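# Shut the rice cooker lid until it latches, then release

## Task

Push the rice cooker's lid down until its latch catches, then take the hand off so the lid stays shut on its own.

## Robot and tools

Robot: two arms on a table, left_arm (bearing a left hand) and right_arm (bearing a right hand). Each hand has index, middle and ring fingers plus a thumb, 16 motors in all. Calibrated root positions in the scene frame: left_arm (-0.015, +0.320, +0.008) m, right_arm (+0.034, -0.262, +0.048) m, each only slightly yawed. A camera stand sits behind the arms. Objects may get nudged at random now and then.

Scene frame: origin on the table surface halfway between the two nominal bases. +z is up, +x points out over the table, +y points toward left_arm. Image left/right does not match arm names.

Hand point: a reference point just past the index/middle knuckles, offset from the palm. Its local axes: +z toward the fingertips, +y out of the palm face, +x across the palm away from the thumb on the right hand (toward the thumb on the left hand). Straight fingertips reach about 0.139 m beyond the knuckles at z = -0.017 m. A rigid mast near the wrist on the palm side can strike things. Fingertips carry rubber caps; the rest is hard plastic.

execute_actions(actions, cameras): actions is a list of up to 15 actions. Each action is a table of up to 15 rows, one row per 1/30 s control step; each action lasts 0.5 s, and a short table repeats its last row. Every row is a single list of exactly 48 numbers, each in [-1, 1], covering both arms even if one is idle:
1-6 left_arm dx, dy, dz, rx, ry, rz; 7-22 left hand hinge goals; 23 left current_limit; 24 left speed; 25-30 right_arm dx, dy, dz, rx, ry, rz; 31-46 right hand hinge goals; 47 right current_limit; 48 right speed.

Arm numbers are offsets, not poses. They are measured along scene-frame axes from the arm's Hand target as it stood when the action began; all rows inside one action refer to that same start, so rows do not accumulate, but the next action starts from the new target, so repeating an offset moves further. Scale: 1.0 = 0.6 m for dx, dy, dz and 180 degrees for the rotation vector rx, ry, rz, which turns about the target's position. A translation longer than 1.0 is scaled down along its direction. All zeros re-requests the current target.

Hand hinge order (for rows and for every hand_ result list): index_mcp, index_abd, index_pip, index_dip, middle_mcp, middle_abd, middle_pip, middle_dip, ring_mcp, ring_abd, ring_pip, ring_dip, thumb_cmc, thumb_axl, thumb_mcp, thumb_ipl. These are absolute goal angles, mapped linearly between stops; a 0 is a real goal, not 'keep'. Degrees at +1 / -1 and the straight value: finger _mcp -18/+128, straight +0.75; _abd -60/+60, straight 0; _pip -29/+108, straight +0.58; _dip -21/+117, straight +0.70; thumb_cmc -20/+120, +0.71; thumb_axl -27/+140, +0.68; thumb_mcp -69/+109, +0.23; thumb_ipl -77/+108, +0.17. Moving toward -1 curls fingers toward the palm and swings the thumb in front of the palm. On right_gripper, middle_pip cannot be driven past +58.7 degrees (about -0.28 on the scale); lower numbers are treated as that and hand_goal reports it. To leave a hand unchanged, resend its hand_goal, hand_current_limit and hand_speed.

current_limit maps -1..+1 to 0..550 mA (never below 11 mA) and also caps how fast a hinge can move; very low values may not lift a finger. speed sets hinge rate to (speed+1)/2 of 8.5 rad/s. Start values: current_limit +0.4, speed -0.6; the last values sent persist.

cameras: names cam_head_left, cam_head_right, cam_high (896x504 each), or ["all"], or []. Omitted/null gives all only when actions is empty. An unknown name invalidates the call.

zoom_image(camera, region): enlarges [x0, y0, x1, y1] pixels (origin top-left, at most 504 by 504) from that camera's newest image. read_manual(section) only returns licence texts. finished_scene(scene=1) ends the scene permanently; call it only once the lid is latched and released.

Results: end_effector_position (m) and end_effector_quat_wxyz of each hand point in the scene frame, possibly off by a few cm; Hand target (last commanded pose after clipping, the base for the next offsets); joint positions, velocities and torques (torques include arm weight, have offsets and noise; numbers 3 and 4 wrap at ±28 N m); hand_goal, hand_measured, hand_current_ma (positive means pushing toward -1), hand_state (moving, goal, blocked, overload); hand_current_limit, hand_speed; motor temperatures.

Motion behaviour: orientation commands are limited to 40 degrees from the measured orientation each step. Hands often stop short of the target because of friction, play and elbow sag; waiting does not help, so send the remaining gap as a new offset, and aim somewhat higher to offset sag. Near the first joint's axis small moves can swing the whole arm. To stop pressing on something, move the target back past the hand point.

Fingers press only while their goal lies beyond the contact surface. A motor at 495 mA or more for 5 s accumulated shuts down for 10 s. Motors heat when holding, stretched out, or pushing at unreachable targets; at 100 °C the arm drops and is stopped for 30-60 s (MOTOR HOT warns at 85 °C). During any arm stop, new commands are discarded. The robot keeps acting on its last command while you think.

Avoid: slamming the lid or hitting fixed/heavy things, very hard pushes, any contact or squeeze between the two hands, letting anything fall or leaving it off the table, and arm stops. Smooth, low-effort, quick motion is preferred.

Each tool is called after "Request:" as a command line: name --argument value for each argument, lists and objects as JSON in quotes; but a table of rows of numbers goes row by row, as --pt "numbers of a row", without its own name.

## Session

Request:
execute_actions --actions '[]' --cameras '["all"]'

Scene clock: 0.00 s.
left_arm: end_effector_position=(+0.1908, +0.5728, +0.2579) hand_goal=(+0.754, +0.000, +0.576, +0.696, +0.754, +0.000, +0.576, +0.696, +0.754, +0.000, +0.576, +0.696, +0.714, +0.678, +0.226, +0.168) hand_measured=(+0.754, +0.000, +0.576, +0.696, +0.754, +0.000, +0.576, +0.696, +0.754, +0.000, +0.576, +0.696, +0.714, +0.678, +0.226, +0.168) hand_current_ma=(+0, +0, +0, +0, +0, +0, +0, +0, +0, +0, +0, +0, +0, +0, +0, +0) hand_state=(goal, goal, goal, goal, goal, goal, goal, goal, goal, goal, goal, goal, goal, goal, goal, goal) hand_current_limit=0.40 hand_speed=-0.60 end_effector_quat_wxyz=(-0.073, +0.940, +0.331, +0.032) | right_arm: end_effector_position=(+0.4112, -0.0962, +0.3282) hand_goal=(+0.754, +0.000, +0.576, +0.696, +0.754, +0.000, +0.576, +0.696, +0.754, +0.000, +0.576, +0.696, +0.714, +0.678, +0.226, +0.168) hand_measured=(+0.754, +0.000, +0.576, +0.696, +0.754, +0.000, +0.576, +0.696, +0.754, +0.000, +0.576, +0.696, +0.714, +0.678, +0.226, +0.168) hand_current_ma=(+0, +0, +0, +0, +0, +0, +0, +0, +0, +0, +0, +0, +0, +0, +0, +0) hand_state=(goal, goal, goal, goal, goal, goal, goal, goal, goal, goal, goal, goal, goal, goal, goal, goal) hand_current_limit=0.40 hand_speed=-0.60 end_effector_quat_wxyz=(+0.105, +0.571, +0.714, +0.391)
Joint positions: left_arm=[1.113 1.11 1.115 -1.427 -0.058 2.024] | right_arm=[0.433 0.769 0.647 -0.621 -0.11 0.312]
Joint velocities: within noise
Joint torques (N m): no reading
Motor temperatures (°C): left_arm=[29 29 30 25 25 26] | right_arm=[33 28 29 29 23 25]
Heat: left arm: hottest elbow 30 °C; right arm: hottest waist 33 °C.
Hand target: left_arm +0.1965, +0.5802, +0.2745; -0.089, +0.938, +0.331, +0.050 | right_arm +0.4149, -0.0914, +0.3511; +0.112, +0.561, +0.711, +0.409

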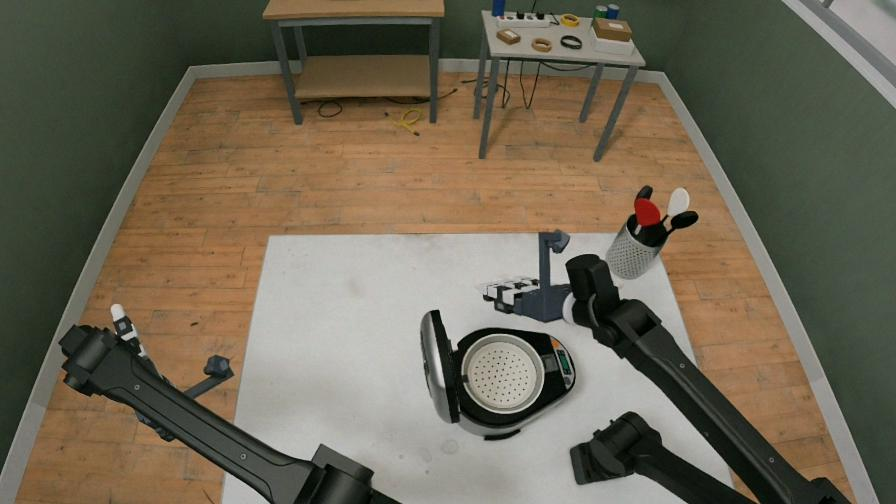

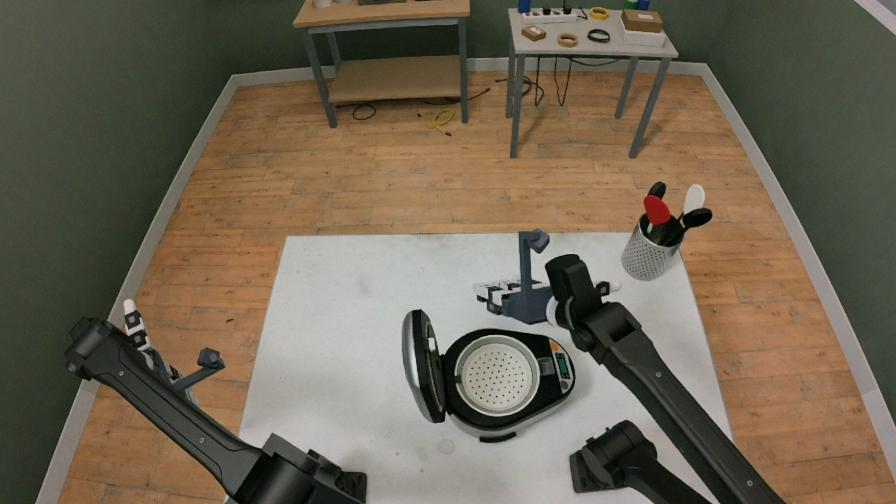

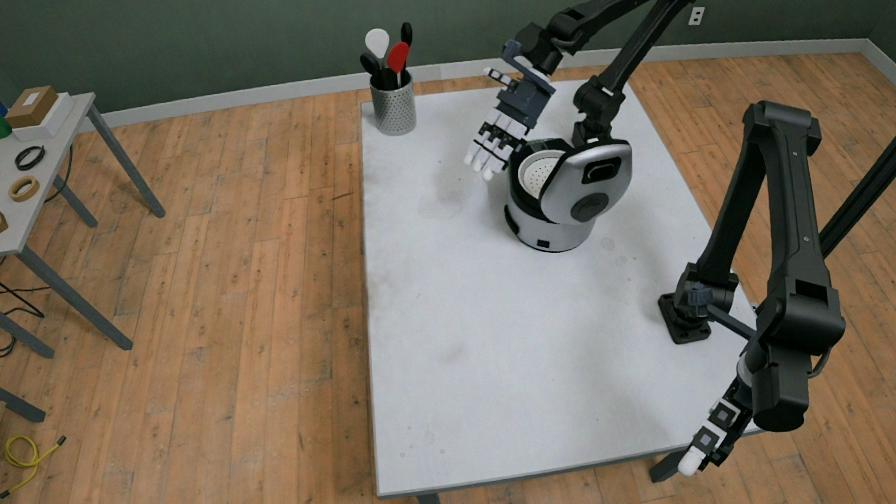

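Request:
zoom_image --camera "cam_head_left" --region '[380, 220, 680, 460]'

Request:
zoom_image --camera "cam_high" --region '[440, 60, 680, 280]'

Request:
zoom_image --camera "cam_head_right" --region '[380, 220, 680, 460]'

Scaled by 1.680.

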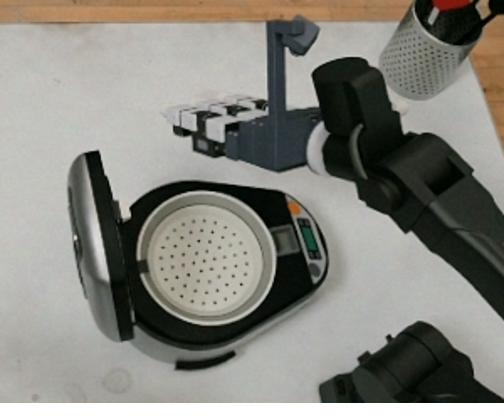

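Scaled by 2.100.

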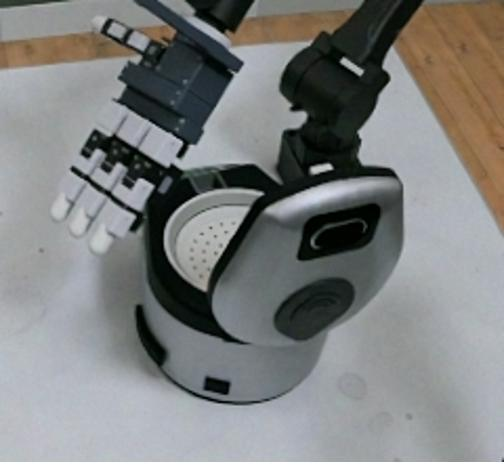

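Scaled by 1.680.

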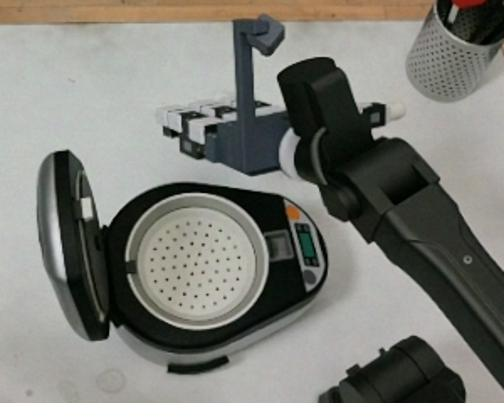

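Request:
zoom_image --camera "cam_head_left" --region '[40, 280, 400, 504]'

Request:
zoom_image --camera "cam_head_left" --region '[470, 220, 870, 504]'

Request:
zoom_image --camera "cam_head_left" --region '[400, 290, 600, 450]'

Request:
zoom_image --camera "cam_head_right" --region '[390, 290, 590, 450]'

Request:
zoom_image --camera "cam_high" --region '[490, 110, 650, 270]'

Scaled by 1.400.

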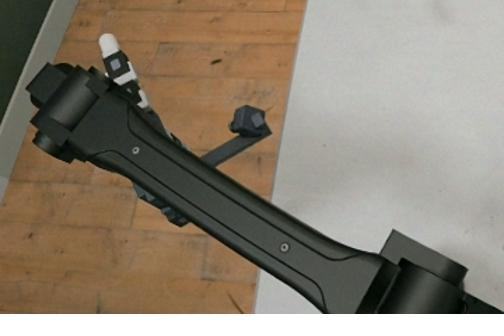

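Scaled by 1.260.

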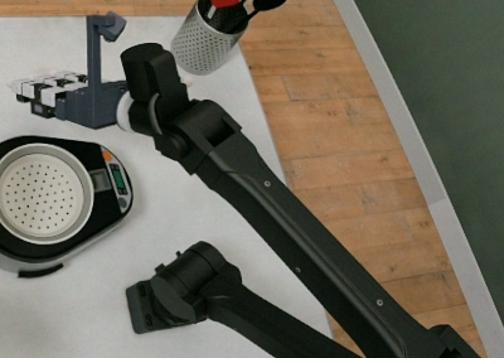

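Scaled by 2.520.

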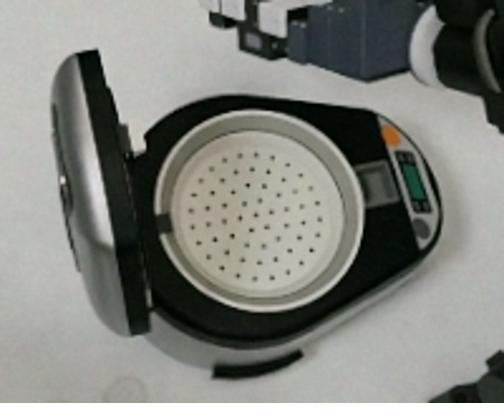

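Scaled by 2.520.

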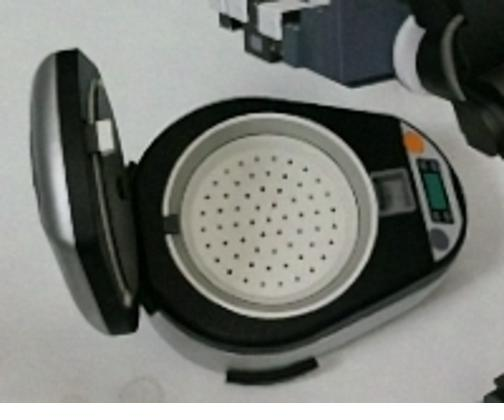

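Scaled by 3.150.

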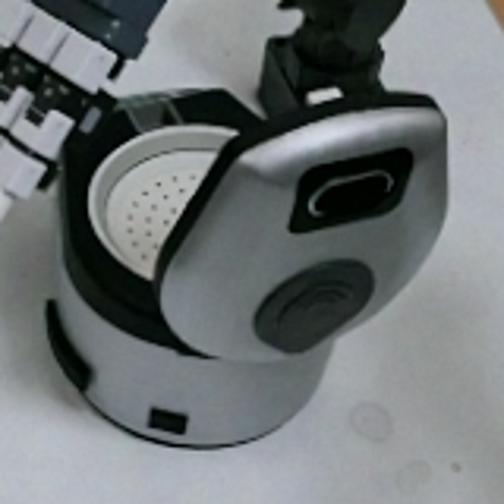

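Request:
execute_actions --actions '[[[0.039,-0.083,0.125,0,0,0,-0.479,0,-0.737,-0.174,-0.479,0,-0.737,-0.174,-0.479,0,-0.737,-0.174,0.714,0.678,0.226,0.168,0.4,-0.6,0.0405,-0.116,0.133,0,0,-0.057,0.754,0,0.576,0.696,0.754,0,0.576,0.696,0.754,0,0.576,0.696,0.714,0.678,0.226,0.168,0.4,-0.6]],[[0.067,-0.133,0.117,0,0,0,-0.479,0,-0.737,-0.174,-0.479,0,-0.737,-0.174,-0.479,0,-0.737,-0.174,0.714,0.678,0.226,0.168,0.4,-0.6,0.02,-0.144,0.117,0,0,-0.067,0.754,0,0.576,0.696,0.754,0,0.576,0.696,0.754,0,0.576,0.696,0.714,0.678,0.226,0.168,0.4,-0.6]]]'

Scene clock: 321.13 s.
left_arm: end_effector_position=(+0.2550, +0.4498, +0.3967) hand_goal=(-0.478, +0.000, -0.736, -0.174, -0.478, +0.000, -0.736, -0.174, -0.478, +0.000, -0.736, -0.174, +0.714, +0.678, +0.226, +0.168) hand_measured=(-0.438, +0.000, -0.698, -0.168, -0.428, +0.000, -0.694, -0.168, -0.430, +0.000, -0.692, -0.168, +0.714, +0.678, +0.222, +0.168) hand_current_ma=(+210, +0, +183, +28, +262, +0, +204, +28, +249, +0, +210, +29, -5, -4, -23, -2) hand_state=(blocked, goal, blocked, goal, blocked, goal, blocked, goal, blocked, goal, blocked, goal, goal, goal, goal, goal) hand_current_limit=0.40 hand_speed=-0.60 end_effector_quat_wxyz=(-0.096, +0.938, +0.308, +0.124) | right_arm: end_effector_position=(+0.4507, -0.2488, +0.4723) hand_goal=(+0.754, +0.000, +0.576, +0.696, +0.754, +0.000, +0.576, +0.696, +0.754, +0.000, +0.576, +0.696, +0.714, +0.678, +0.226, +0.168) hand_measured=(+0.760, +0.000, +0.576, +0.696, +0.760, +0.000, +0.576, +0.696, +0.762, +0.000, +0.576, +0.696, +0.718, +0.678, +0.224, +0.168) hand_current_ma=(+14, +0, +1, +0, +17, +0, +1, +0, +20, +0, +1, +0, +11, -1, -6, -1) hand_state=(goal, goal, goal, goal, goal, goal, goal, goal, goal, goal, goal, goal, goal, goal, goal, goal) hand_current_limit=0.40 hand_speed=-0.60 end_effector_quat_wxyz=(+0.179, +0.699, +0.588, +0.365)
Joint positions: left_arm=[0.677 0.928 1.338 -1.678 -0.087 1.639] | right_arm=[0.057 0.807 1.041 -0.972 -0.099 0.325]
Joint torques (N m): left_arm=[-0.32 -3.19 10.39 0.75 0 -0.23] | right_arm=[-0.73 -1.55 12.66 1.65 -0.15 -0.32]
Motor temperatures (°C): left_arm=[28 29 42 25 23 25] | right_arm=[32 27 53 28 22 24]
Heat: left arm: hottest elbow 42 °C; right arm: hottest elbow 53 °C.
Hand target: left_arm +0.2601, +0.4506, +0.4197; -0.089, +0.938, +0.331, +0.050 | right_arm +0.4512, -0.2474, +0.5011; +0.189, +0.688, +0.588, +0.380
Off the commanded pose: left_arm 0.024 m, 9 deg | right_arm 0.029 m, 2 deg.
joint sent to its limit (left arm) — joint 4 (wrist pitch), lower limit. The joint targets are off in position and orientation.

Request:
execute_actions --actions '[[[0.033,-0.133,0.033,-0.064,-0.052,-0.017,-0.44,0,-0.70,-0.17,-0.43,0,-0.70,-0.17,-0.43,0,-0.70,-0.17,0.714,0.678,0.226,0.168,0.4,-0.6,-0.0147,-0.169,0.033,0,0,-0.078,0.754,0,0.576,0.696,0.754,0,0.576,0.696,0.754,0,0.576,0.696,0.714,0.678,0.226,0.168,0.4,-0.6]],[[0,-0.117,0,-0.064,-0.052,-0.017,-0.44,0,-0.70,-0.17,-0.43,0,-0.70,-0.17,-0.43,0,-0.70,-0.17,0.714,0.678,0.226,0.168,0.4,-0.6,-0.05,-0.15,0,0,0,-0.072,0.754,0,0.576,0.696,0.754,0,0.576,0.696,0.754,0,0.576,0.696,0.714,0.678,0.226,0.168,0.4,-0.6]],[[-0.0167,-0.083,0,-0.064,-0.052,-0.017,-0.44,0,-0.70,-0.17,-0.43,0,-0.70,-0.17,-0.43,0,-0.70,-0.17,0.714,0.678,0.226,0.168,0.4,-0.6,-0.068,-0.115,0,0,0,-0.061,0.754,0,0.576,0.696,0.754,0,0.576,0.696,0.754,0,0.576,0.696,0.714,0.678,0.226,0.168,0.4,-0.6]]]' --cameras '["all"]'

Scene clock: 344.03 s.
left_arm: end_effector_position=(+0.2696, +0.2528, +0.4330) hand_goal=(-0.440, +0.000, -0.700, -0.170, -0.430, +0.000, -0.700, -0.170, -0.430, +0.000, -0.700, -0.170, +0.714, +0.678, +0.226, +0.168) hand_measured=(-0.426, +0.000, -0.694, -0.168, -0.416, +0.000, -0.694, -0.168, -0.418, +0.000, -0.694, -0.168, +0.716, +0.678, +0.222, +0.168) hand_current_ma=(+71, +0, +26, +10, +71, +0, +23, +10, +63, +0, +29, +11, +14, -4, -23, -2) hand_state=(goal, goal, goal, goal, goal, goal, goal, goal, goal, goal, goal, goal, goal, goal, goal, goal) hand_current_limit=0.40 hand_speed=-0.60 end_effector_quat_wxyz=(+0.272, +0.909, +0.268, +0.167) | right_arm: end_effector_position=(+0.3682, -0.5076, +0.4890) hand_goal=(+0.754, +0.000, +0.576, +0.696, +0.754, +0.000, +0.576, +0.696, +0.754, +0.000, +0.576, +0.696, +0.714, +0.678, +0.226, +0.168) hand_measured=(+0.760, +0.000, +0.576, +0.696, +0.762, +0.000, +0.576, +0.696, +0.764, +0.000, +0.576, +0.696, +0.720, +0.678, +0.222, +0.168) hand_current_ma=(+15, +0, +1, +0, +20, +0, +1, +0, +25, +0, +1, +0, +12, -1, -9, -1) hand_state=(goal, goal, goal, goal, goal, goal, goal, goal, goal, goal, goal, goal, goal, goal, goal, goal) hand_current_limit=0.40 hand_speed=-0.60 end_effector_quat_wxyz=(+0.286, +0.854, +0.328, +0.285)
Joint positions: left_arm=[0.306 0.727 1.12 -1.603 0.552 1.212] | right_arm=[-0.609 0.815 1.093 -1.023 -0.101 0.324]
Joint torques (N m): left_arm=[-0.38 -1.38 7.02 1.96 0.71 -0.16] | right_arm=[-0.67 -0.97 13.29 1.83 -0.14 -0.32]
Heat: left arm: hottest elbow 42 °C; right arm: hottest elbow 51 °C.
Hand target: left_arm +0.2699, +0.2508, +0.4395; +0.276, +0.905, +0.268, +0.180 | right_arm +0.3716, -0.5078, +0.5209; +0.302, +0.842, +0.333, +0.298
Off the commanded pose: left_arm 0.007 m, 2 deg | right_arm 0.032 m, 3 deg.

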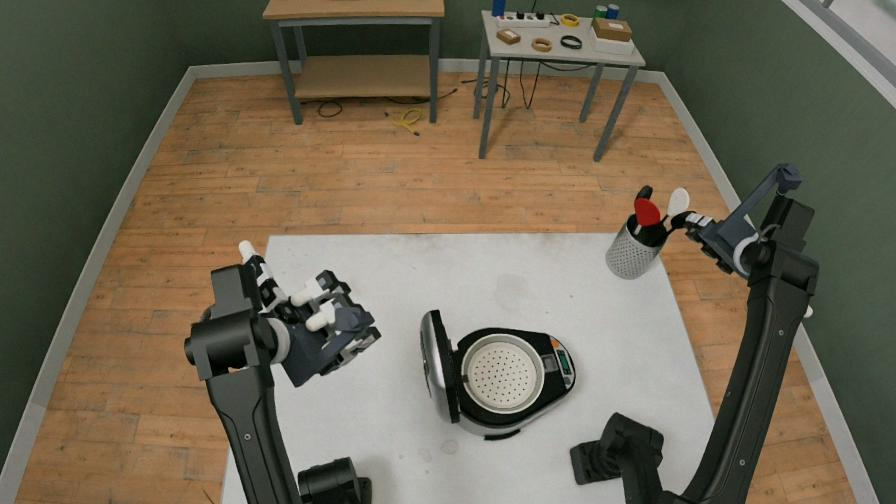

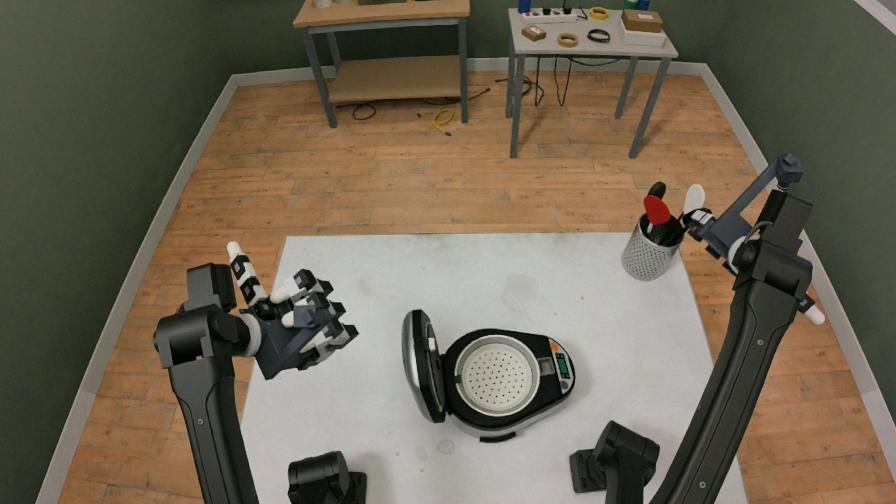

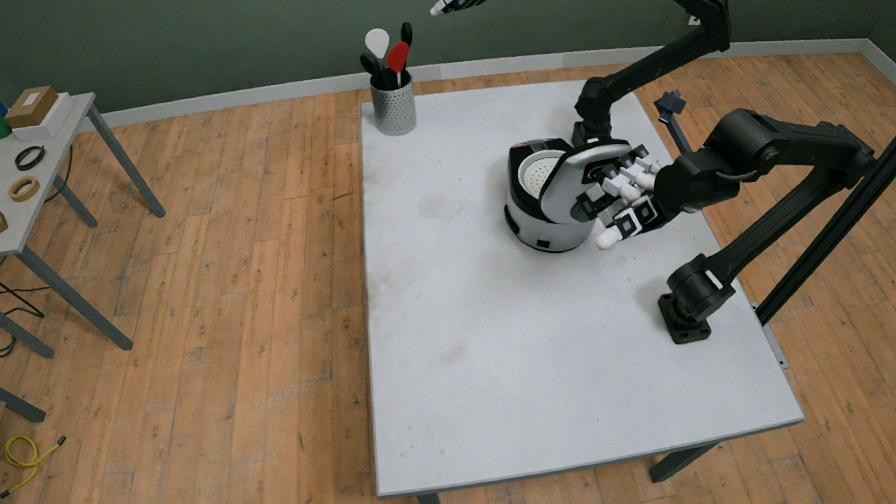

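Request:
execute_actions --actions '[[[-0.025,-0.083,-0.083,-0.018,-0.013,-0.07,-0.44,0,-0.70,-0.17,-0.43,0,-0.70,-0.17,-0.43,0,-0.70,-0.17,0.714,0.678,0.226,0.168,0.4,-0.6,0,0,0,0,0,0,0.754,0,0.576,0.696,0.754,0,0.576,0.696,0.754,0,0.576,0.696,0.714,0.678,0.226,0.168,0.4,-0.6]],[[-0.025,-0.058,-0.05,-0.018,-0.013,-0.07,-0.44,0,-0.70,-0.17,-0.43,0,-0.70,-0.17,-0.43,0,-0.70,-0.17,0.714,0.678,0.226,0.168,0.4,-0.6,0,0,0,0,0,0,0.754,0,0.576,0.696,0.754,0,0.576,0.696,0.754,0,0.576,0.696,0.714,0.678,0.226,0.168,0.4,-0.6]]]' --cameras '["all"]'

Request:
zoom_image --camera "cam_head_left" --region '[340, 250, 600, 450]'

Request:
zoom_image --camera "cam_high" --region '[490, 90, 710, 270]'

Scene clock: 385.33 s.
left_arm: end_effector_position=(+0.2392, +0.1694, +0.3555) hand_goal=(-0.440, +0.000, -0.700, -0.170, -0.430, +0.000, -0.700, -0.170, -0.430, +0.000, -0.700, -0.170, +0.714, +0.678, +0.226, +0.168) hand_measured=(-0.428, +0.000, -0.694, -0.168, -0.416, +0.000, -0.694, -0.168, -0.418, +0.000, -0.694, -0.168, +0.718, +0.678, +0.222, +0.168) hand_current_ma=(+65, +0, +26, +10, +69, +0, +23, +10, +63, +0, +29, +11, +22, -4, -23, -2) hand_state=(goal, goal, goal, goal, goal, goal, goal, goal, goal, goal, goal, goal, goal, goal, goal, goal) hand_current_limit=0.40 hand_speed=-0.60 end_effector_quat_wxyz=(+0.367, +0.918, +0.080, +0.125) | right_arm: end_effector_position=(+0.3682, -0.5076, +0.4890) hand_goal=(+0.754, +0.000, +0.576, +0.696, +0.754, +0.000, +0.576, +0.696, +0.754, +0.000, +0.576, +0.696, +0.714, +0.678, +0.226, +0.168) hand_measured=(+0.760, +0.000, +0.576, +0.696, +0.762, +0.000, +0.576, +0.696, +0.764, +0.000, +0.576, +0.696, +0.720, +0.678, +0.222, +0.168) hand_current_ma=(+15, +0, +1, +0, +20, +0, +1, +0, +25, +0, +1, +0, +12, -1, -9, -1) hand_state=(goal, goal, goal, goal, goal, goal, goal, goal, goal, goal, goal, goal, goal, goal, goal, goal) hand_current_limit=0.40 hand_speed=-0.60 end_effector_quat_wxyz=(+0.286, +0.854, +0.328, +0.285)
Joint positions: left_arm=[0.096 0.707 0.835 -1.398 0.749 1.386] | right_arm=[-0.609 0.815 1.093 -1.023 -0.101 0.324]
Joint torques (N m): left_arm=[-0.56 0.15 7.58 1.76 0.94 0.12] | right_arm=[-0.67 -0.97 13.24 1.81 -0.16 -0.33]
Motor temperatures (°C): left_arm=[28 28 40 25 24 25] | right_arm=[32 27 55 28 22 24]
Heat: left arm: hottest elbow 40 °C; right arm: hottest elbow 55 °C.
Hand target: left_arm +0.2399, +0.1662, +0.3597; +0.370, +0.917, +0.062, +0.137 | right_arm +0.3716, -0.5078, +0.5209; +0.302, +0.842, +0.333, +0.298
Off the commanded pose: left_arm 0.005 m, 2 deg | right_arm 0.032 m, 3 deg.

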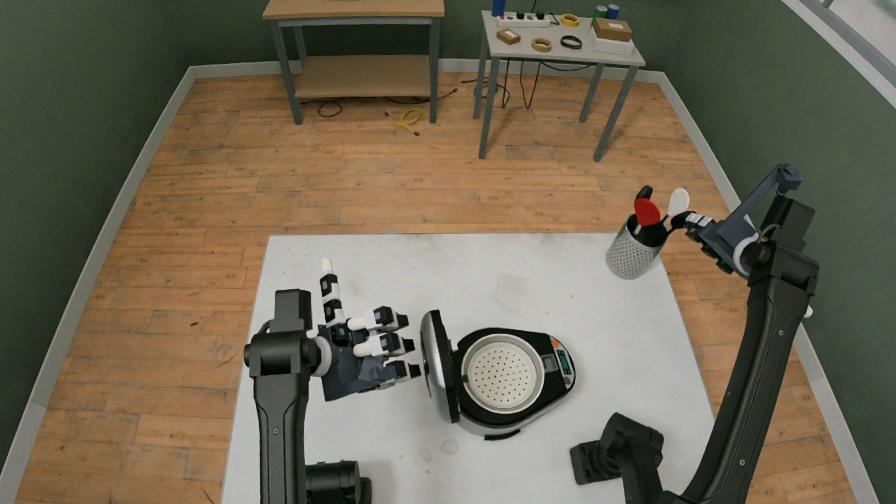

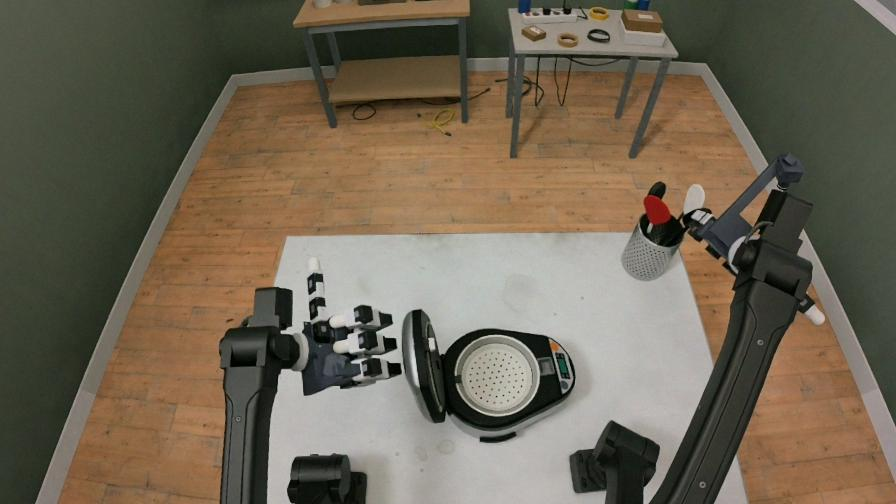

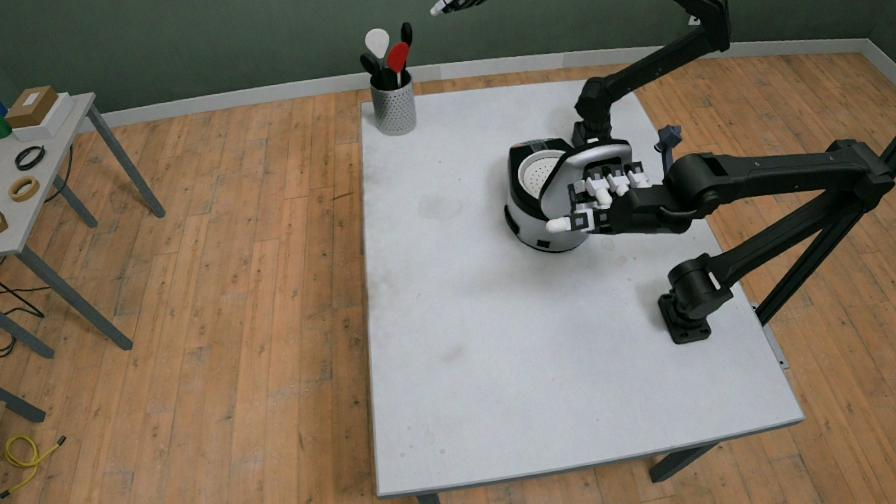

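Scaled by 1.938.

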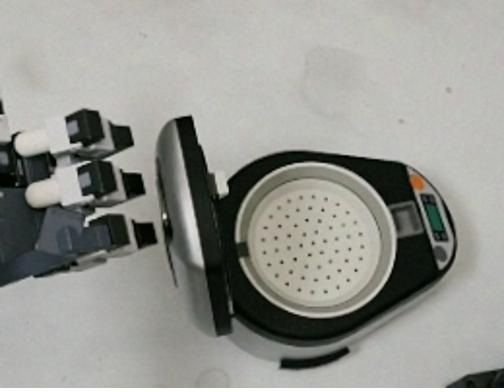

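Scaled by 2.291.

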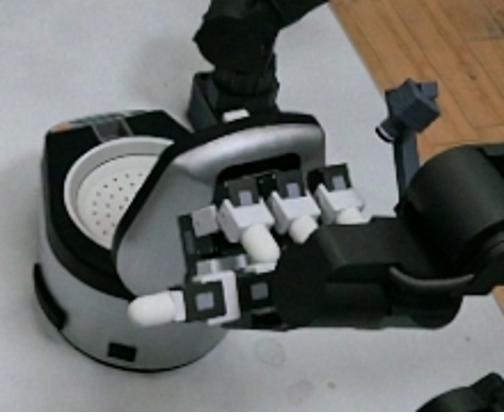

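Request:
execute_actions --actions '[[[-0.025,-0.06,-0.03,0,0,0,-0.44,0,-0.70,-0.17,-0.43,0,-0.70,-0.17,-0.43,0,-0.70,-0.17,0.714,0.678,0.226,0.168,0.4,-0.6,0,0,0,0,0,0,0.754,0,0.576,0.696,0.754,0,0.576,0.696,0.754,0,0.576,0.696,0.714,0.678,0.226,0.168,0.4,-0.6]],[[0.005,-0.06,0,0,0,0,-0.44,0,-0.70,-0.17,-0.43,0,-0.70,-0.17,-0.43,0,-0.70,-0.17,0.714,0.678,0.226,0.168,0.4,-0.6,0,0,0,0,0,0,0.754,0,0.576,0.696,0.754,0,0.576,0.696,0.754,0,0.576,0.696,0.714,0.678,0.226,0.168,0.4,-0.6]]]' --cameras '["cam_head_left","cam_high"]'

Request:
zoom_image --camera "cam_head_left" --region '[340, 250, 600, 450]'

Scene clock: 426.93 s.
left_arm: end_effector_position=(+0.2279, +0.0981, +0.3349) hand_goal=(-0.440, +0.000, -0.700, -0.170, -0.430, +0.000, -0.700, -0.170, -0.430, +0.000, -0.700, -0.170, +0.714, +0.678, +0.226, +0.168) hand_measured=(-0.428, +0.000, -0.694, -0.168, -0.416, +0.000, -0.694, -0.168, -0.420, +0.000, -0.692, -0.168, +0.720, +0.678, +0.222, +0.168) hand_current_ma=(+63, +0, +26, +10, +68, +0, +23, +10, +46, +0, +35, +8, +26, -4, -22, -2) hand_state=(goal, goal, goal, goal, goal, goal, goal, goal, goal, goal, goal, goal, goal, goal, goal, goal) hand_current_limit=0.40 hand_speed=-0.60 end_effector_quat_wxyz=(+0.361, +0.921, +0.062, +0.128) | right_arm: end_effector_position=(+0.3682, -0.5076, +0.4890) hand_goal=(+0.754, +0.000, +0.576, +0.696, +0.754, +0.000, +0.576, +0.696, +0.754, +0.000, +0.576, +0.696, +0.714, +0.678, +0.226, +0.168) hand_measured=(+0.760, +0.000, +0.576, +0.696, +0.762, +0.000, +0.576, +0.696, +0.764, +0.000, +0.576, +0.696, +0.720, +0.678, +0.222, +0.168) hand_current_ma=(+15, +0, +1, +0, +20, +0, +1, +0, +25, +0, +1, +0, +12, -1, -9, -1) hand_state=(goal, goal, goal, goal, goal, goal, goal, goal, goal, goal, goal, goal, goal, goal, goal, goal) hand_current_limit=0.40 hand_speed=-0.60 end_effector_quat_wxyz=(+0.286, +0.854, +0.328, +0.285)
Joint positions: left_arm=[-0.302 0.638 0.739 -1.1 0.574 0.973] | right_arm=[-0.609 0.815 1.093 -1.023 -0.101 0.324]
Joint torques (N m): left_arm=[-0.5 -0.97 7.71 2.54 0.36 -0.21] | right_arm=[-0.62 -0.97 13.27 1.84 -0.15 -0.34]
Motor temperatures (°C): left_arm=[27 28 40 25 25 25] | right_arm=[32 27 57 28 22 24]
Heat: left arm: hottest elbow 40 °C; right arm: hottest elbow 57 °C.
Hand target: left_arm +0.2279, +0.0942, +0.3417; +0.370, +0.917, +0.062, +0.137 | right_arm +0.3716, -0.5078, +0.5209; +0.302, +0.842, +0.333, +0.298
Off the commanded pose: left_arm 0.008 m, 1 deg | right_arm 0.032 m, 3 deg.
Images, in order (width x height): cam_head_left 896x504, cam_high 896x504.

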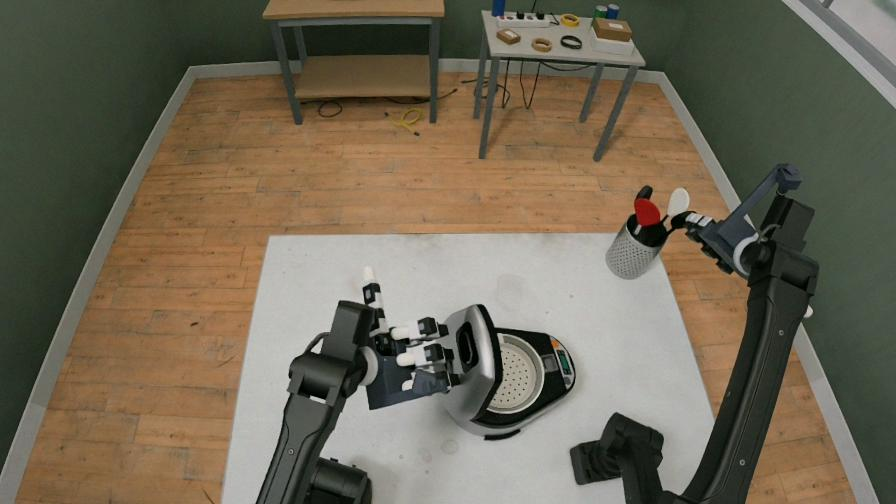

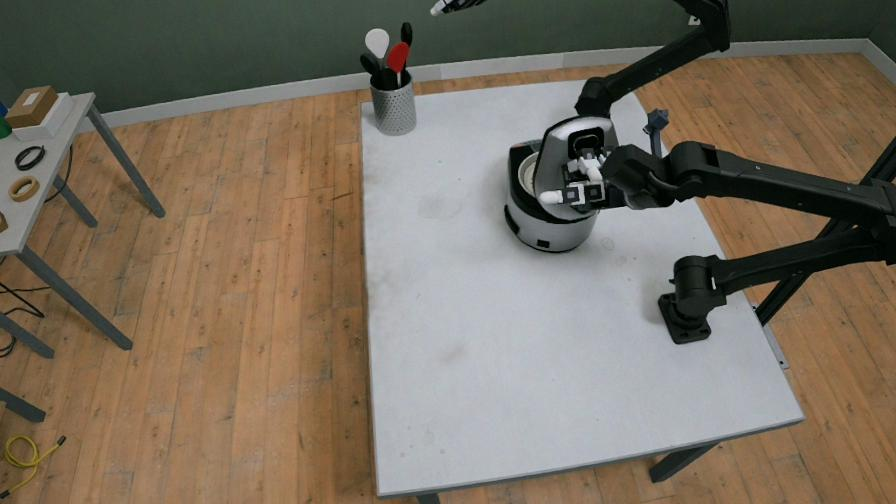

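Scaled by 1.938.

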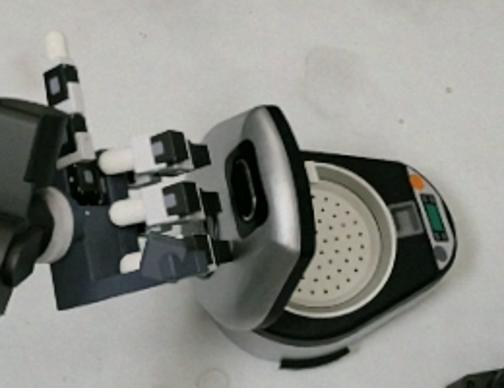

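Request:
execute_actions --actions '[[[0.008,-0.055,0,0,0,0,-0.44,0,-0.70,-0.17,-0.43,0,-0.70,-0.17,-0.43,0,-0.70,-0.17,0.714,0.678,0.226,0.168,0.4,-0.6,0,0,0,0,0,0,0.754,0,0.576,0.696,0.754,0,0.576,0.696,0.754,0,0.576,0.696,0.714,0.678,0.226,0.168,0.4,-0.6]],[[0.008,-0.055,0,0,0,0,-0.44,0,-0.70,-0.17,-0.43,0,-0.70,-0.17,-0.43,0,-0.70,-0.17,0.714,0.678,0.226,0.168,0.4,-0.6,0,0,0,0,0,0,0.754,0,0.576,0.696,0.754,0,0.576,0.696,0.754,0,0.576,0.696,0.714,0.678,0.226,0.168,0.4,-0.6]]]' --cameras '["cam_head_left","cam_high"]'

Request:
zoom_image --camera "cam_head_left" --region '[380, 250, 640, 450]'

Request:
zoom_image --camera "cam_high" --region '[490, 90, 710, 270]'

Scene clock: 455.53 s.
left_arm: end_effector_position=(+0.2319, +0.0327, +0.3278) hand_goal=(-0.440, +0.000, -0.700, -0.170, -0.430, +0.000, -0.700, -0.170, -0.430, +0.000, -0.700, -0.170, +0.714, +0.678, +0.226, +0.168) hand_measured=(-0.428, +0.000, -0.694, -0.168, -0.416, +0.000, -0.694, -0.168, -0.422, +0.000, -0.692, -0.168, +0.720, +0.678, +0.222, +0.168) hand_current_ma=(+63, +0, +26, +10, +68, +0, +23, +10, +42, +0, +38, +5, +29, -4, -22, -2) hand_state=(goal, goal, goal, goal, goal, goal, goal, goal, goal, goal, goal, goal, goal, goal, goal, goal) hand_current_limit=0.40 hand_speed=-0.60 end_effector_quat_wxyz=(+0.358, +0.923, +0.059, +0.127) | right_arm: end_effector_position=(+0.3682, -0.5076, +0.4890) hand_goal=(+0.754, +0.000, +0.576, +0.696, +0.754, +0.000, +0.576, +0.696, +0.754, +0.000, +0.576, +0.696, +0.714, +0.678, +0.226, +0.168) hand_measured=(+0.760, +0.000, +0.576, +0.696, +0.762, +0.000, +0.576, +0.696, +0.764, +0.000, +0.576, +0.696, +0.720, +0.678, +0.222, +0.168) hand_current_ma=(+15, +0, +1, +0, +20, +0, +1, +0, +25, +0, +1, +0, +12, -1, -9, -1) hand_state=(goal, goal, goal, goal, goal, goal, goal, goal, goal, goal, goal, goal, goal, goal, goal, goal) hand_current_limit=0.40 hand_speed=-0.60 end_effector_quat_wxyz=(+0.286, +0.854, +0.328, +0.285)
Joint positions: left_arm=[-0.596 0.721 0.739 -0.901 0.397 0.715] | right_arm=[-0.609 0.815 1.093 -1.023 -0.101 0.324]
Joint torques (N m): left_arm=[-0.32 -1.03 9.39 2.77 0.14 -0.18] | right_arm=[-0.67 -0.85 13.22 1.83 -0.15 -0.33]
Motor temperatures (°C): left_arm=[27 28 39 25 24 25] | right_arm=[32 27 58 28 22 24]
Heat: left arm: hottest elbow 39 °C; right arm: hottest elbow 58 °C.
Hand target: left_arm +0.2375, +0.0282, +0.3417; +0.370, +0.917, +0.062, +0.137 | right_arm +0.3716, -0.5078, +0.5209; +0.302, +0.842, +0.333, +0.298
Off the commanded pose: left_arm 0.016 m, 2 deg | right_arm 0.032 m, 3 deg.
Images, in order (width x height): cam_head_left 896x504, cam_high 896x504.

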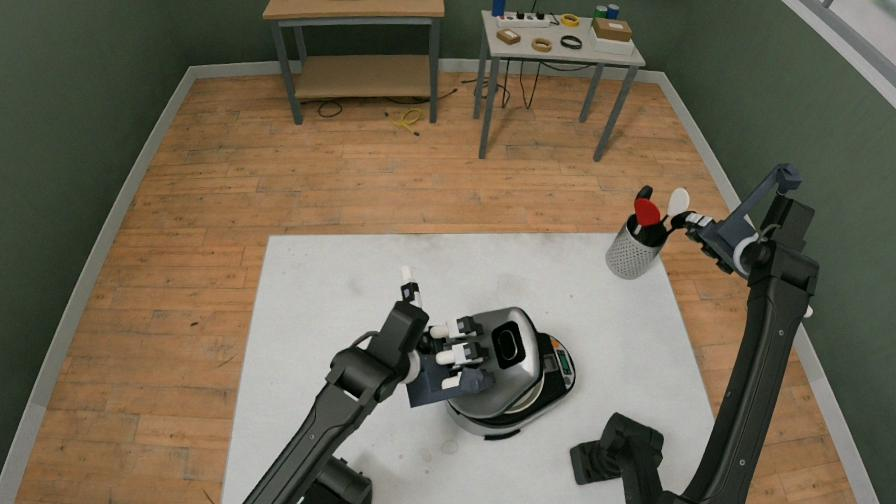

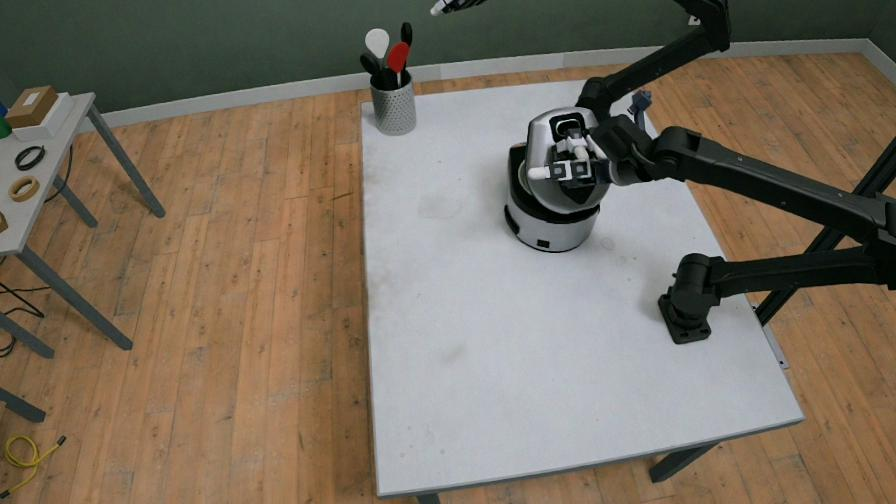

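Scaled by 1.938.

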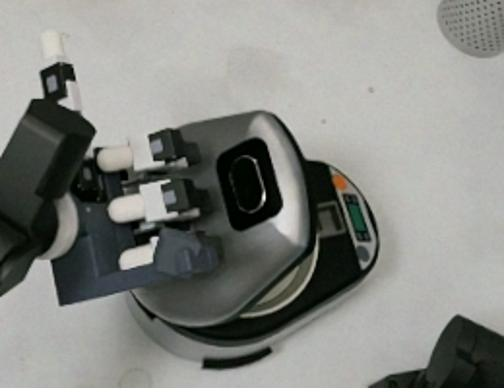

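Scaled by 2.291.

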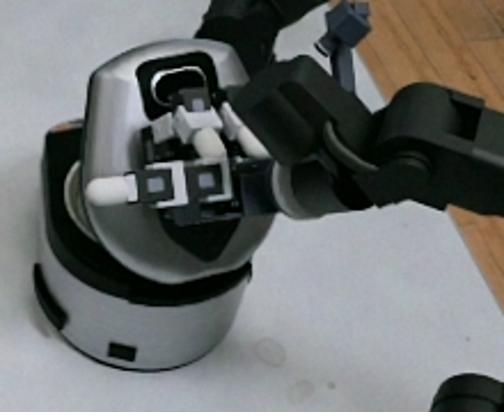

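Request:
execute_actions --actions '[[[0.008,-0.09,0.033,0,0,0,-0.44,0,-0.70,-0.17,-0.43,0,-0.70,-0.17,-0.43,0,-0.70,-0.17,0.714,0.678,0.226,0.168,0.4,-0.6,0,0,0,0,0,0,0.754,0,0.576,0.696,0.754,0,0.576,0.696,0.754,0,0.576,0.696,0.714,0.678,0.226,0.168,0.4,-0.6]],[[0.008,-0.1,0,0,0,0,-0.44,0,-0.70,-0.17,-0.43,0,-0.70,-0.17,-0.43,0,-0.70,-0.17,0.714,0.678,0.226,0.168,0.4,-0.6,0,0,0,0,0,0,0.754,0,0.576,0.696,0.754,0,0.576,0.696,0.754,0,0.576,0.696,0.714,0.678,0.226,0.168,0.4,-0.6]]]' --cameras '["cam_head_left","cam_high"]'

Request:
zoom_image --camera "cam_head_left" --region '[380, 250, 640, 450]'

Request:
zoom_image --camera "cam_high" --region '[490, 90, 710, 270]'

Scene clock: 489.00 s.
left_arm: end_effector_position=(+0.2338, -0.0712, +0.3152) hand_goal=(-0.440, +0.000, -0.700, -0.170, -0.430, +0.000, -0.700, -0.170, -0.430, +0.000, -0.700, -0.170, +0.714, +0.678, +0.226, +0.168) hand_measured=(-0.428, +0.000, -0.694, -0.168, -0.416, +0.000, -0.694, -0.168, -0.422, +0.000, -0.690, -0.170, +0.722, +0.678, +0.222, +0.168) hand_current_ma=(+63, +0, +26, +10, +68, +0, +23, +10, +41, +0, +47, +4, +34, -4, -21, -2) hand_state=(goal, goal, goal, goal, goal, goal, goal, goal, goal, goal, goal, goal, goal, goal, goal, goal) hand_current_limit=0.40 hand_speed=-0.60 end_effector_quat_wxyz=(+0.335, +0.933, +0.059, +0.115) | right_arm: end_effector_position=(+0.3682, -0.5076, +0.4890) hand_goal=(+0.754, +0.000, +0.576, +0.696, +0.754, +0.000, +0.576, +0.696, +0.754, +0.000, +0.576, +0.696, +0.714, +0.678, +0.226, +0.168) hand_measured=(+0.760, +0.000, +0.576, +0.696, +0.762, +0.000, +0.576, +0.696, +0.764, +0.000, +0.576, +0.696, +0.720, +0.678, +0.222, +0.168) hand_current_ma=(+15, +0, +1, +0, +20, +0, +1, +0, +25, +0, +1, +0, +12, -1, -9, -1) hand_state=(goal, goal, goal, goal, goal, goal, goal, goal, goal, goal, goal, goal, goal, goal, goal, goal) hand_current_limit=0.40 hand_speed=-0.60 end_effector_quat_wxyz=(+0.286, +0.854, +0.328, +0.285)
Joint positions: left_arm=[-0.903 0.958 0.842 -0.75 0.189 0.485] | right_arm=[-0.609 0.815 1.093 -1.023 -0.101 0.324]
Joint torques (N m): left_arm=[-0.09 -4.31 13.35 2.8 -0.05 -0.15] | right_arm=[-0.62 -0.97 13.24 1.8 -0.15 -0.33]
Motor temperatures (°C): left_arm=[27 28 40 25 24 25] | right_arm=[32 27 59 27 22 24]
Heat: left arm: hottest elbow 40 °C; right arm: hottest elbow 59 °C.
Hand target: left_arm +0.2471, -0.0858, +0.3615; +0.370, +0.917, +0.062, +0.137 | right_arm +0.3716, -0.5078, +0.5209; +0.302, +0.842, +0.333, +0.298
Off the commanded pose: left_arm 0.050 m, 5 deg | right_arm 0.032 m, 3 deg.
Images, in order (width x height): cam_head_left 896x504, cam_high 896x504.

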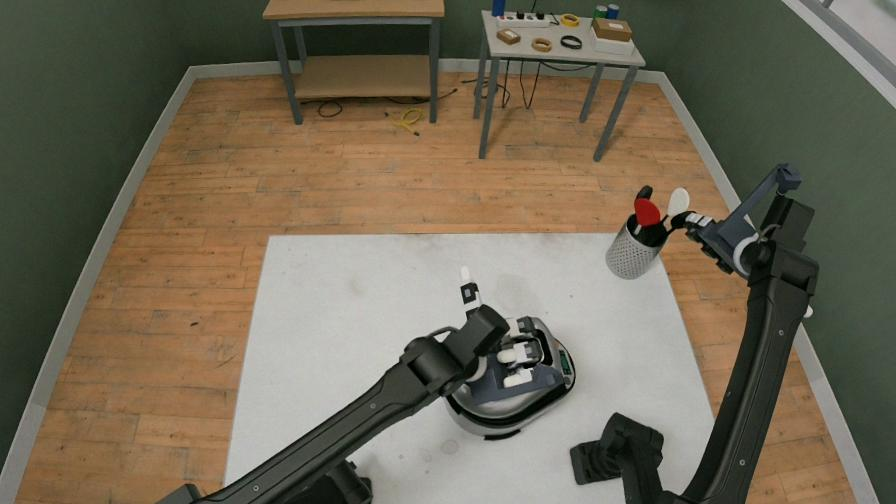

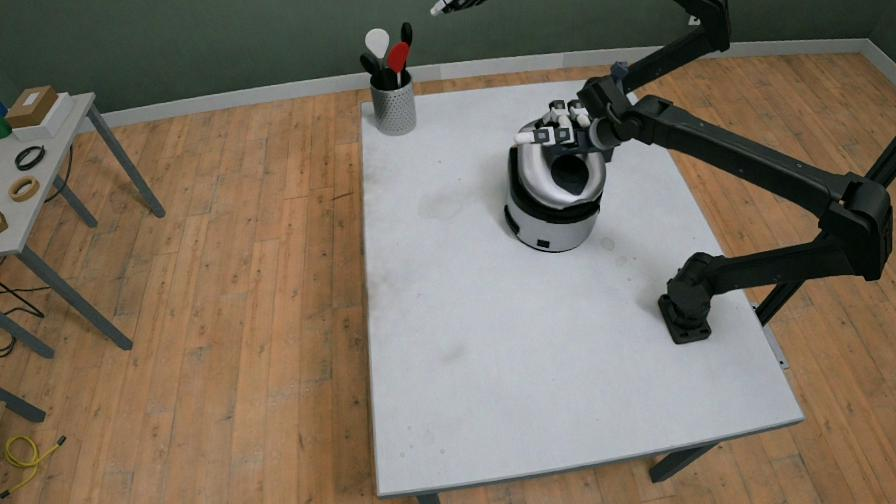

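Scaled by 1.938.

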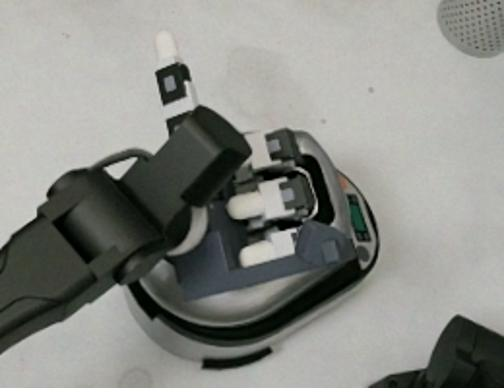

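Scaled by 2.291.

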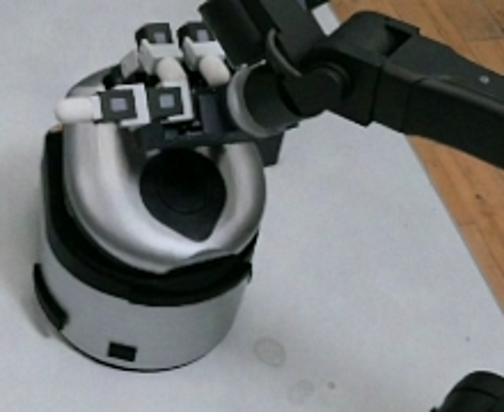

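Request:
execute_actions --actions '[[[-0.01,-0.08,-0.025,0,0,0,-0.44,0,-0.70,-0.17,-0.43,0,-0.70,-0.17,-0.43,0,-0.70,-0.17,0.714,0.678,0.226,0.168,0.4,-0.6,0,0,0,0,0,0,0.754,0,0.576,0.696,0.754,0,0.576,0.696,0.754,0,0.576,0.696,0.714,0.678,0.226,0.168,0.4,-0.6]],[[0,0,-0.05,0,0,0,-0.44,0,-0.70,-0.17,-0.43,0,-0.70,-0.17,-0.43,0,-0.70,-0.17,0.714,0.678,0.226,0.168,0.4,-0.6,0,0,0,0,0,0,0.754,0,0.576,0.696,0.754,0,0.576,0.696,0.754,0,0.576,0.696,0.714,0.678,0.226,0.168,0.4,-0.6]]]' --cameras '["cam_head_left","cam_high"]'

Request:
zoom_image --camera "cam_head_left" --region '[400, 270, 620, 450]'

Request:
zoom_image --camera "cam_high" --region '[490, 90, 650, 270]'

Scene clock: 516.23 s.
left_arm: end_effector_position=(+0.2351, -0.1296, +0.3137) hand_goal=(-0.440, +0.000, -0.700, -0.170, -0.430, +0.000, -0.700, -0.170, -0.430, +0.000, -0.700, -0.170, +0.714, +0.678, +0.226, +0.168) hand_measured=(-0.428, +0.000, -0.694, -0.168, -0.418, +0.000, -0.694, -0.168, -0.422, +0.000, -0.690, -0.170, +0.722, +0.678, +0.222, +0.168) hand_current_ma=(+63, +0, +26, +10, +63, +0, +23, +10, +43, +0, +46, +4, +37, -4, -22, -2) hand_state=(goal, goal, goal, goal, goal, goal, goal, goal, goal, goal, goal, goal, goal, goal, goal, goal) hand_current_limit=0.40 hand_speed=-0.60 end_effector_quat_wxyz=(+0.363, +0.921, +0.053, +0.133) | right_arm: end_effector_position=(+0.3682, -0.5076, +0.4890) hand_goal=(+0.754, +0.000, +0.576, +0.696, +0.754, +0.000, +0.576, +0.696, +0.754, +0.000, +0.576, +0.696, +0.714, +0.678, +0.226, +0.168) hand_measured=(+0.760, +0.000, +0.576, +0.696, +0.762, +0.000, +0.576, +0.696, +0.764, +0.000, +0.576, +0.696, +0.720, +0.678, +0.222, +0.168) hand_current_ma=(+15, +0, +1, +0, +20, +0, +1, +0, +25, +0, +1, +0, +12, -1, -9, -1) hand_state=(goal, goal, goal, goal, goal, goal, goal, goal, goal, goal, goal, goal, goal, goal, goal, goal) hand_current_limit=0.40 hand_speed=-0.60 end_effector_quat_wxyz=(+0.286, +0.854, +0.328, +0.285)
Joint positions: left_arm=[-1.009 1.084 0.873 -0.572 0.118 0.41] | right_arm=[-0.609 0.815 1.093 -1.023 -0.101 0.324]
Joint torques (N m): left_arm=[0.03 -5.83 8.39 2.95 -0.12 -0.15] | right_arm=[-0.56 -0.91 13.26 1.83 -0.15 -0.32]
Motor temperatures (°C): left_arm=[27 28 44 25 24 25] | right_arm=[32 26 59 27 22 24]
Heat: left arm: hottest elbow 44 °C; right arm: hottest elbow 59 °C.
Hand target: left_arm +0.2411, -0.1338, +0.3165; +0.370, +0.917, +0.062, +0.137 | right_arm +0.3716, -0.5078, +0.5209; +0.302, +0.842, +0.333, +0.298
Off the commanded pose: left_arm 0.008 m, 1 deg | right_arm 0.032 m, 3 deg.
Images, in order (width x height): cam_head_left 896x504, cam_high 896x504.

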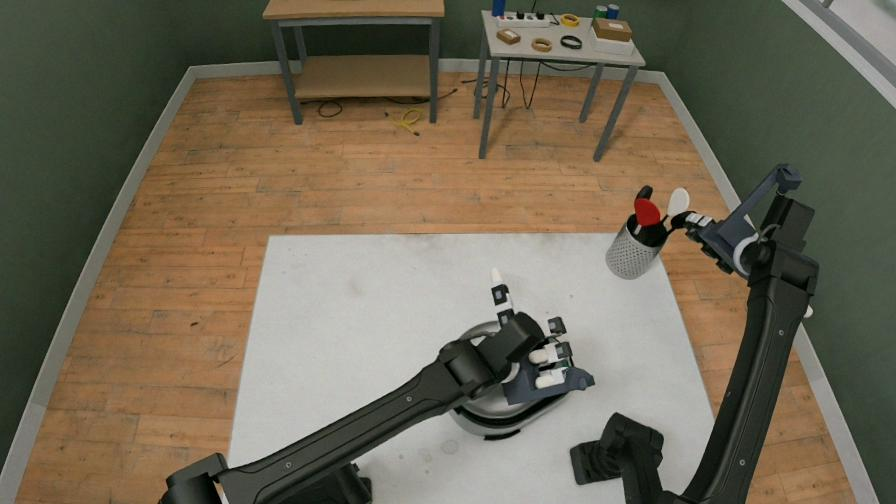

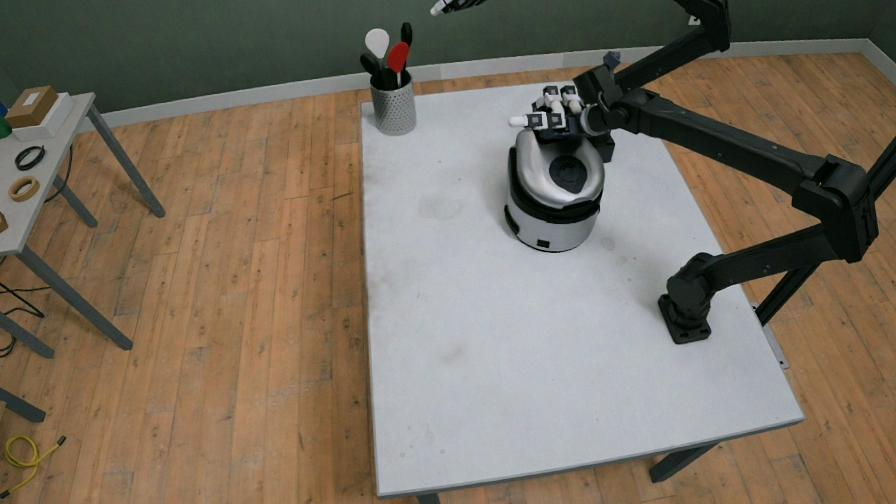

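Scaled by 2.291.

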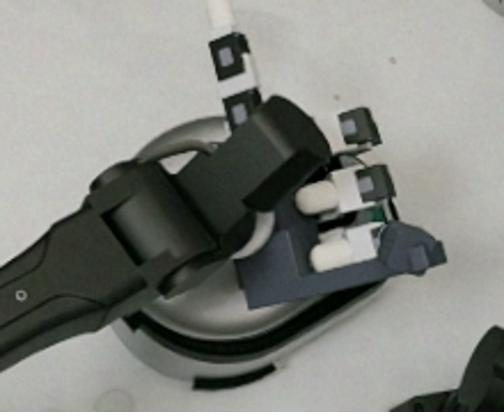

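Scaled by 2.800.

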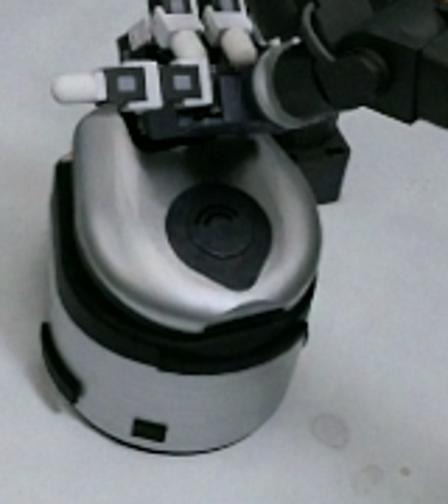

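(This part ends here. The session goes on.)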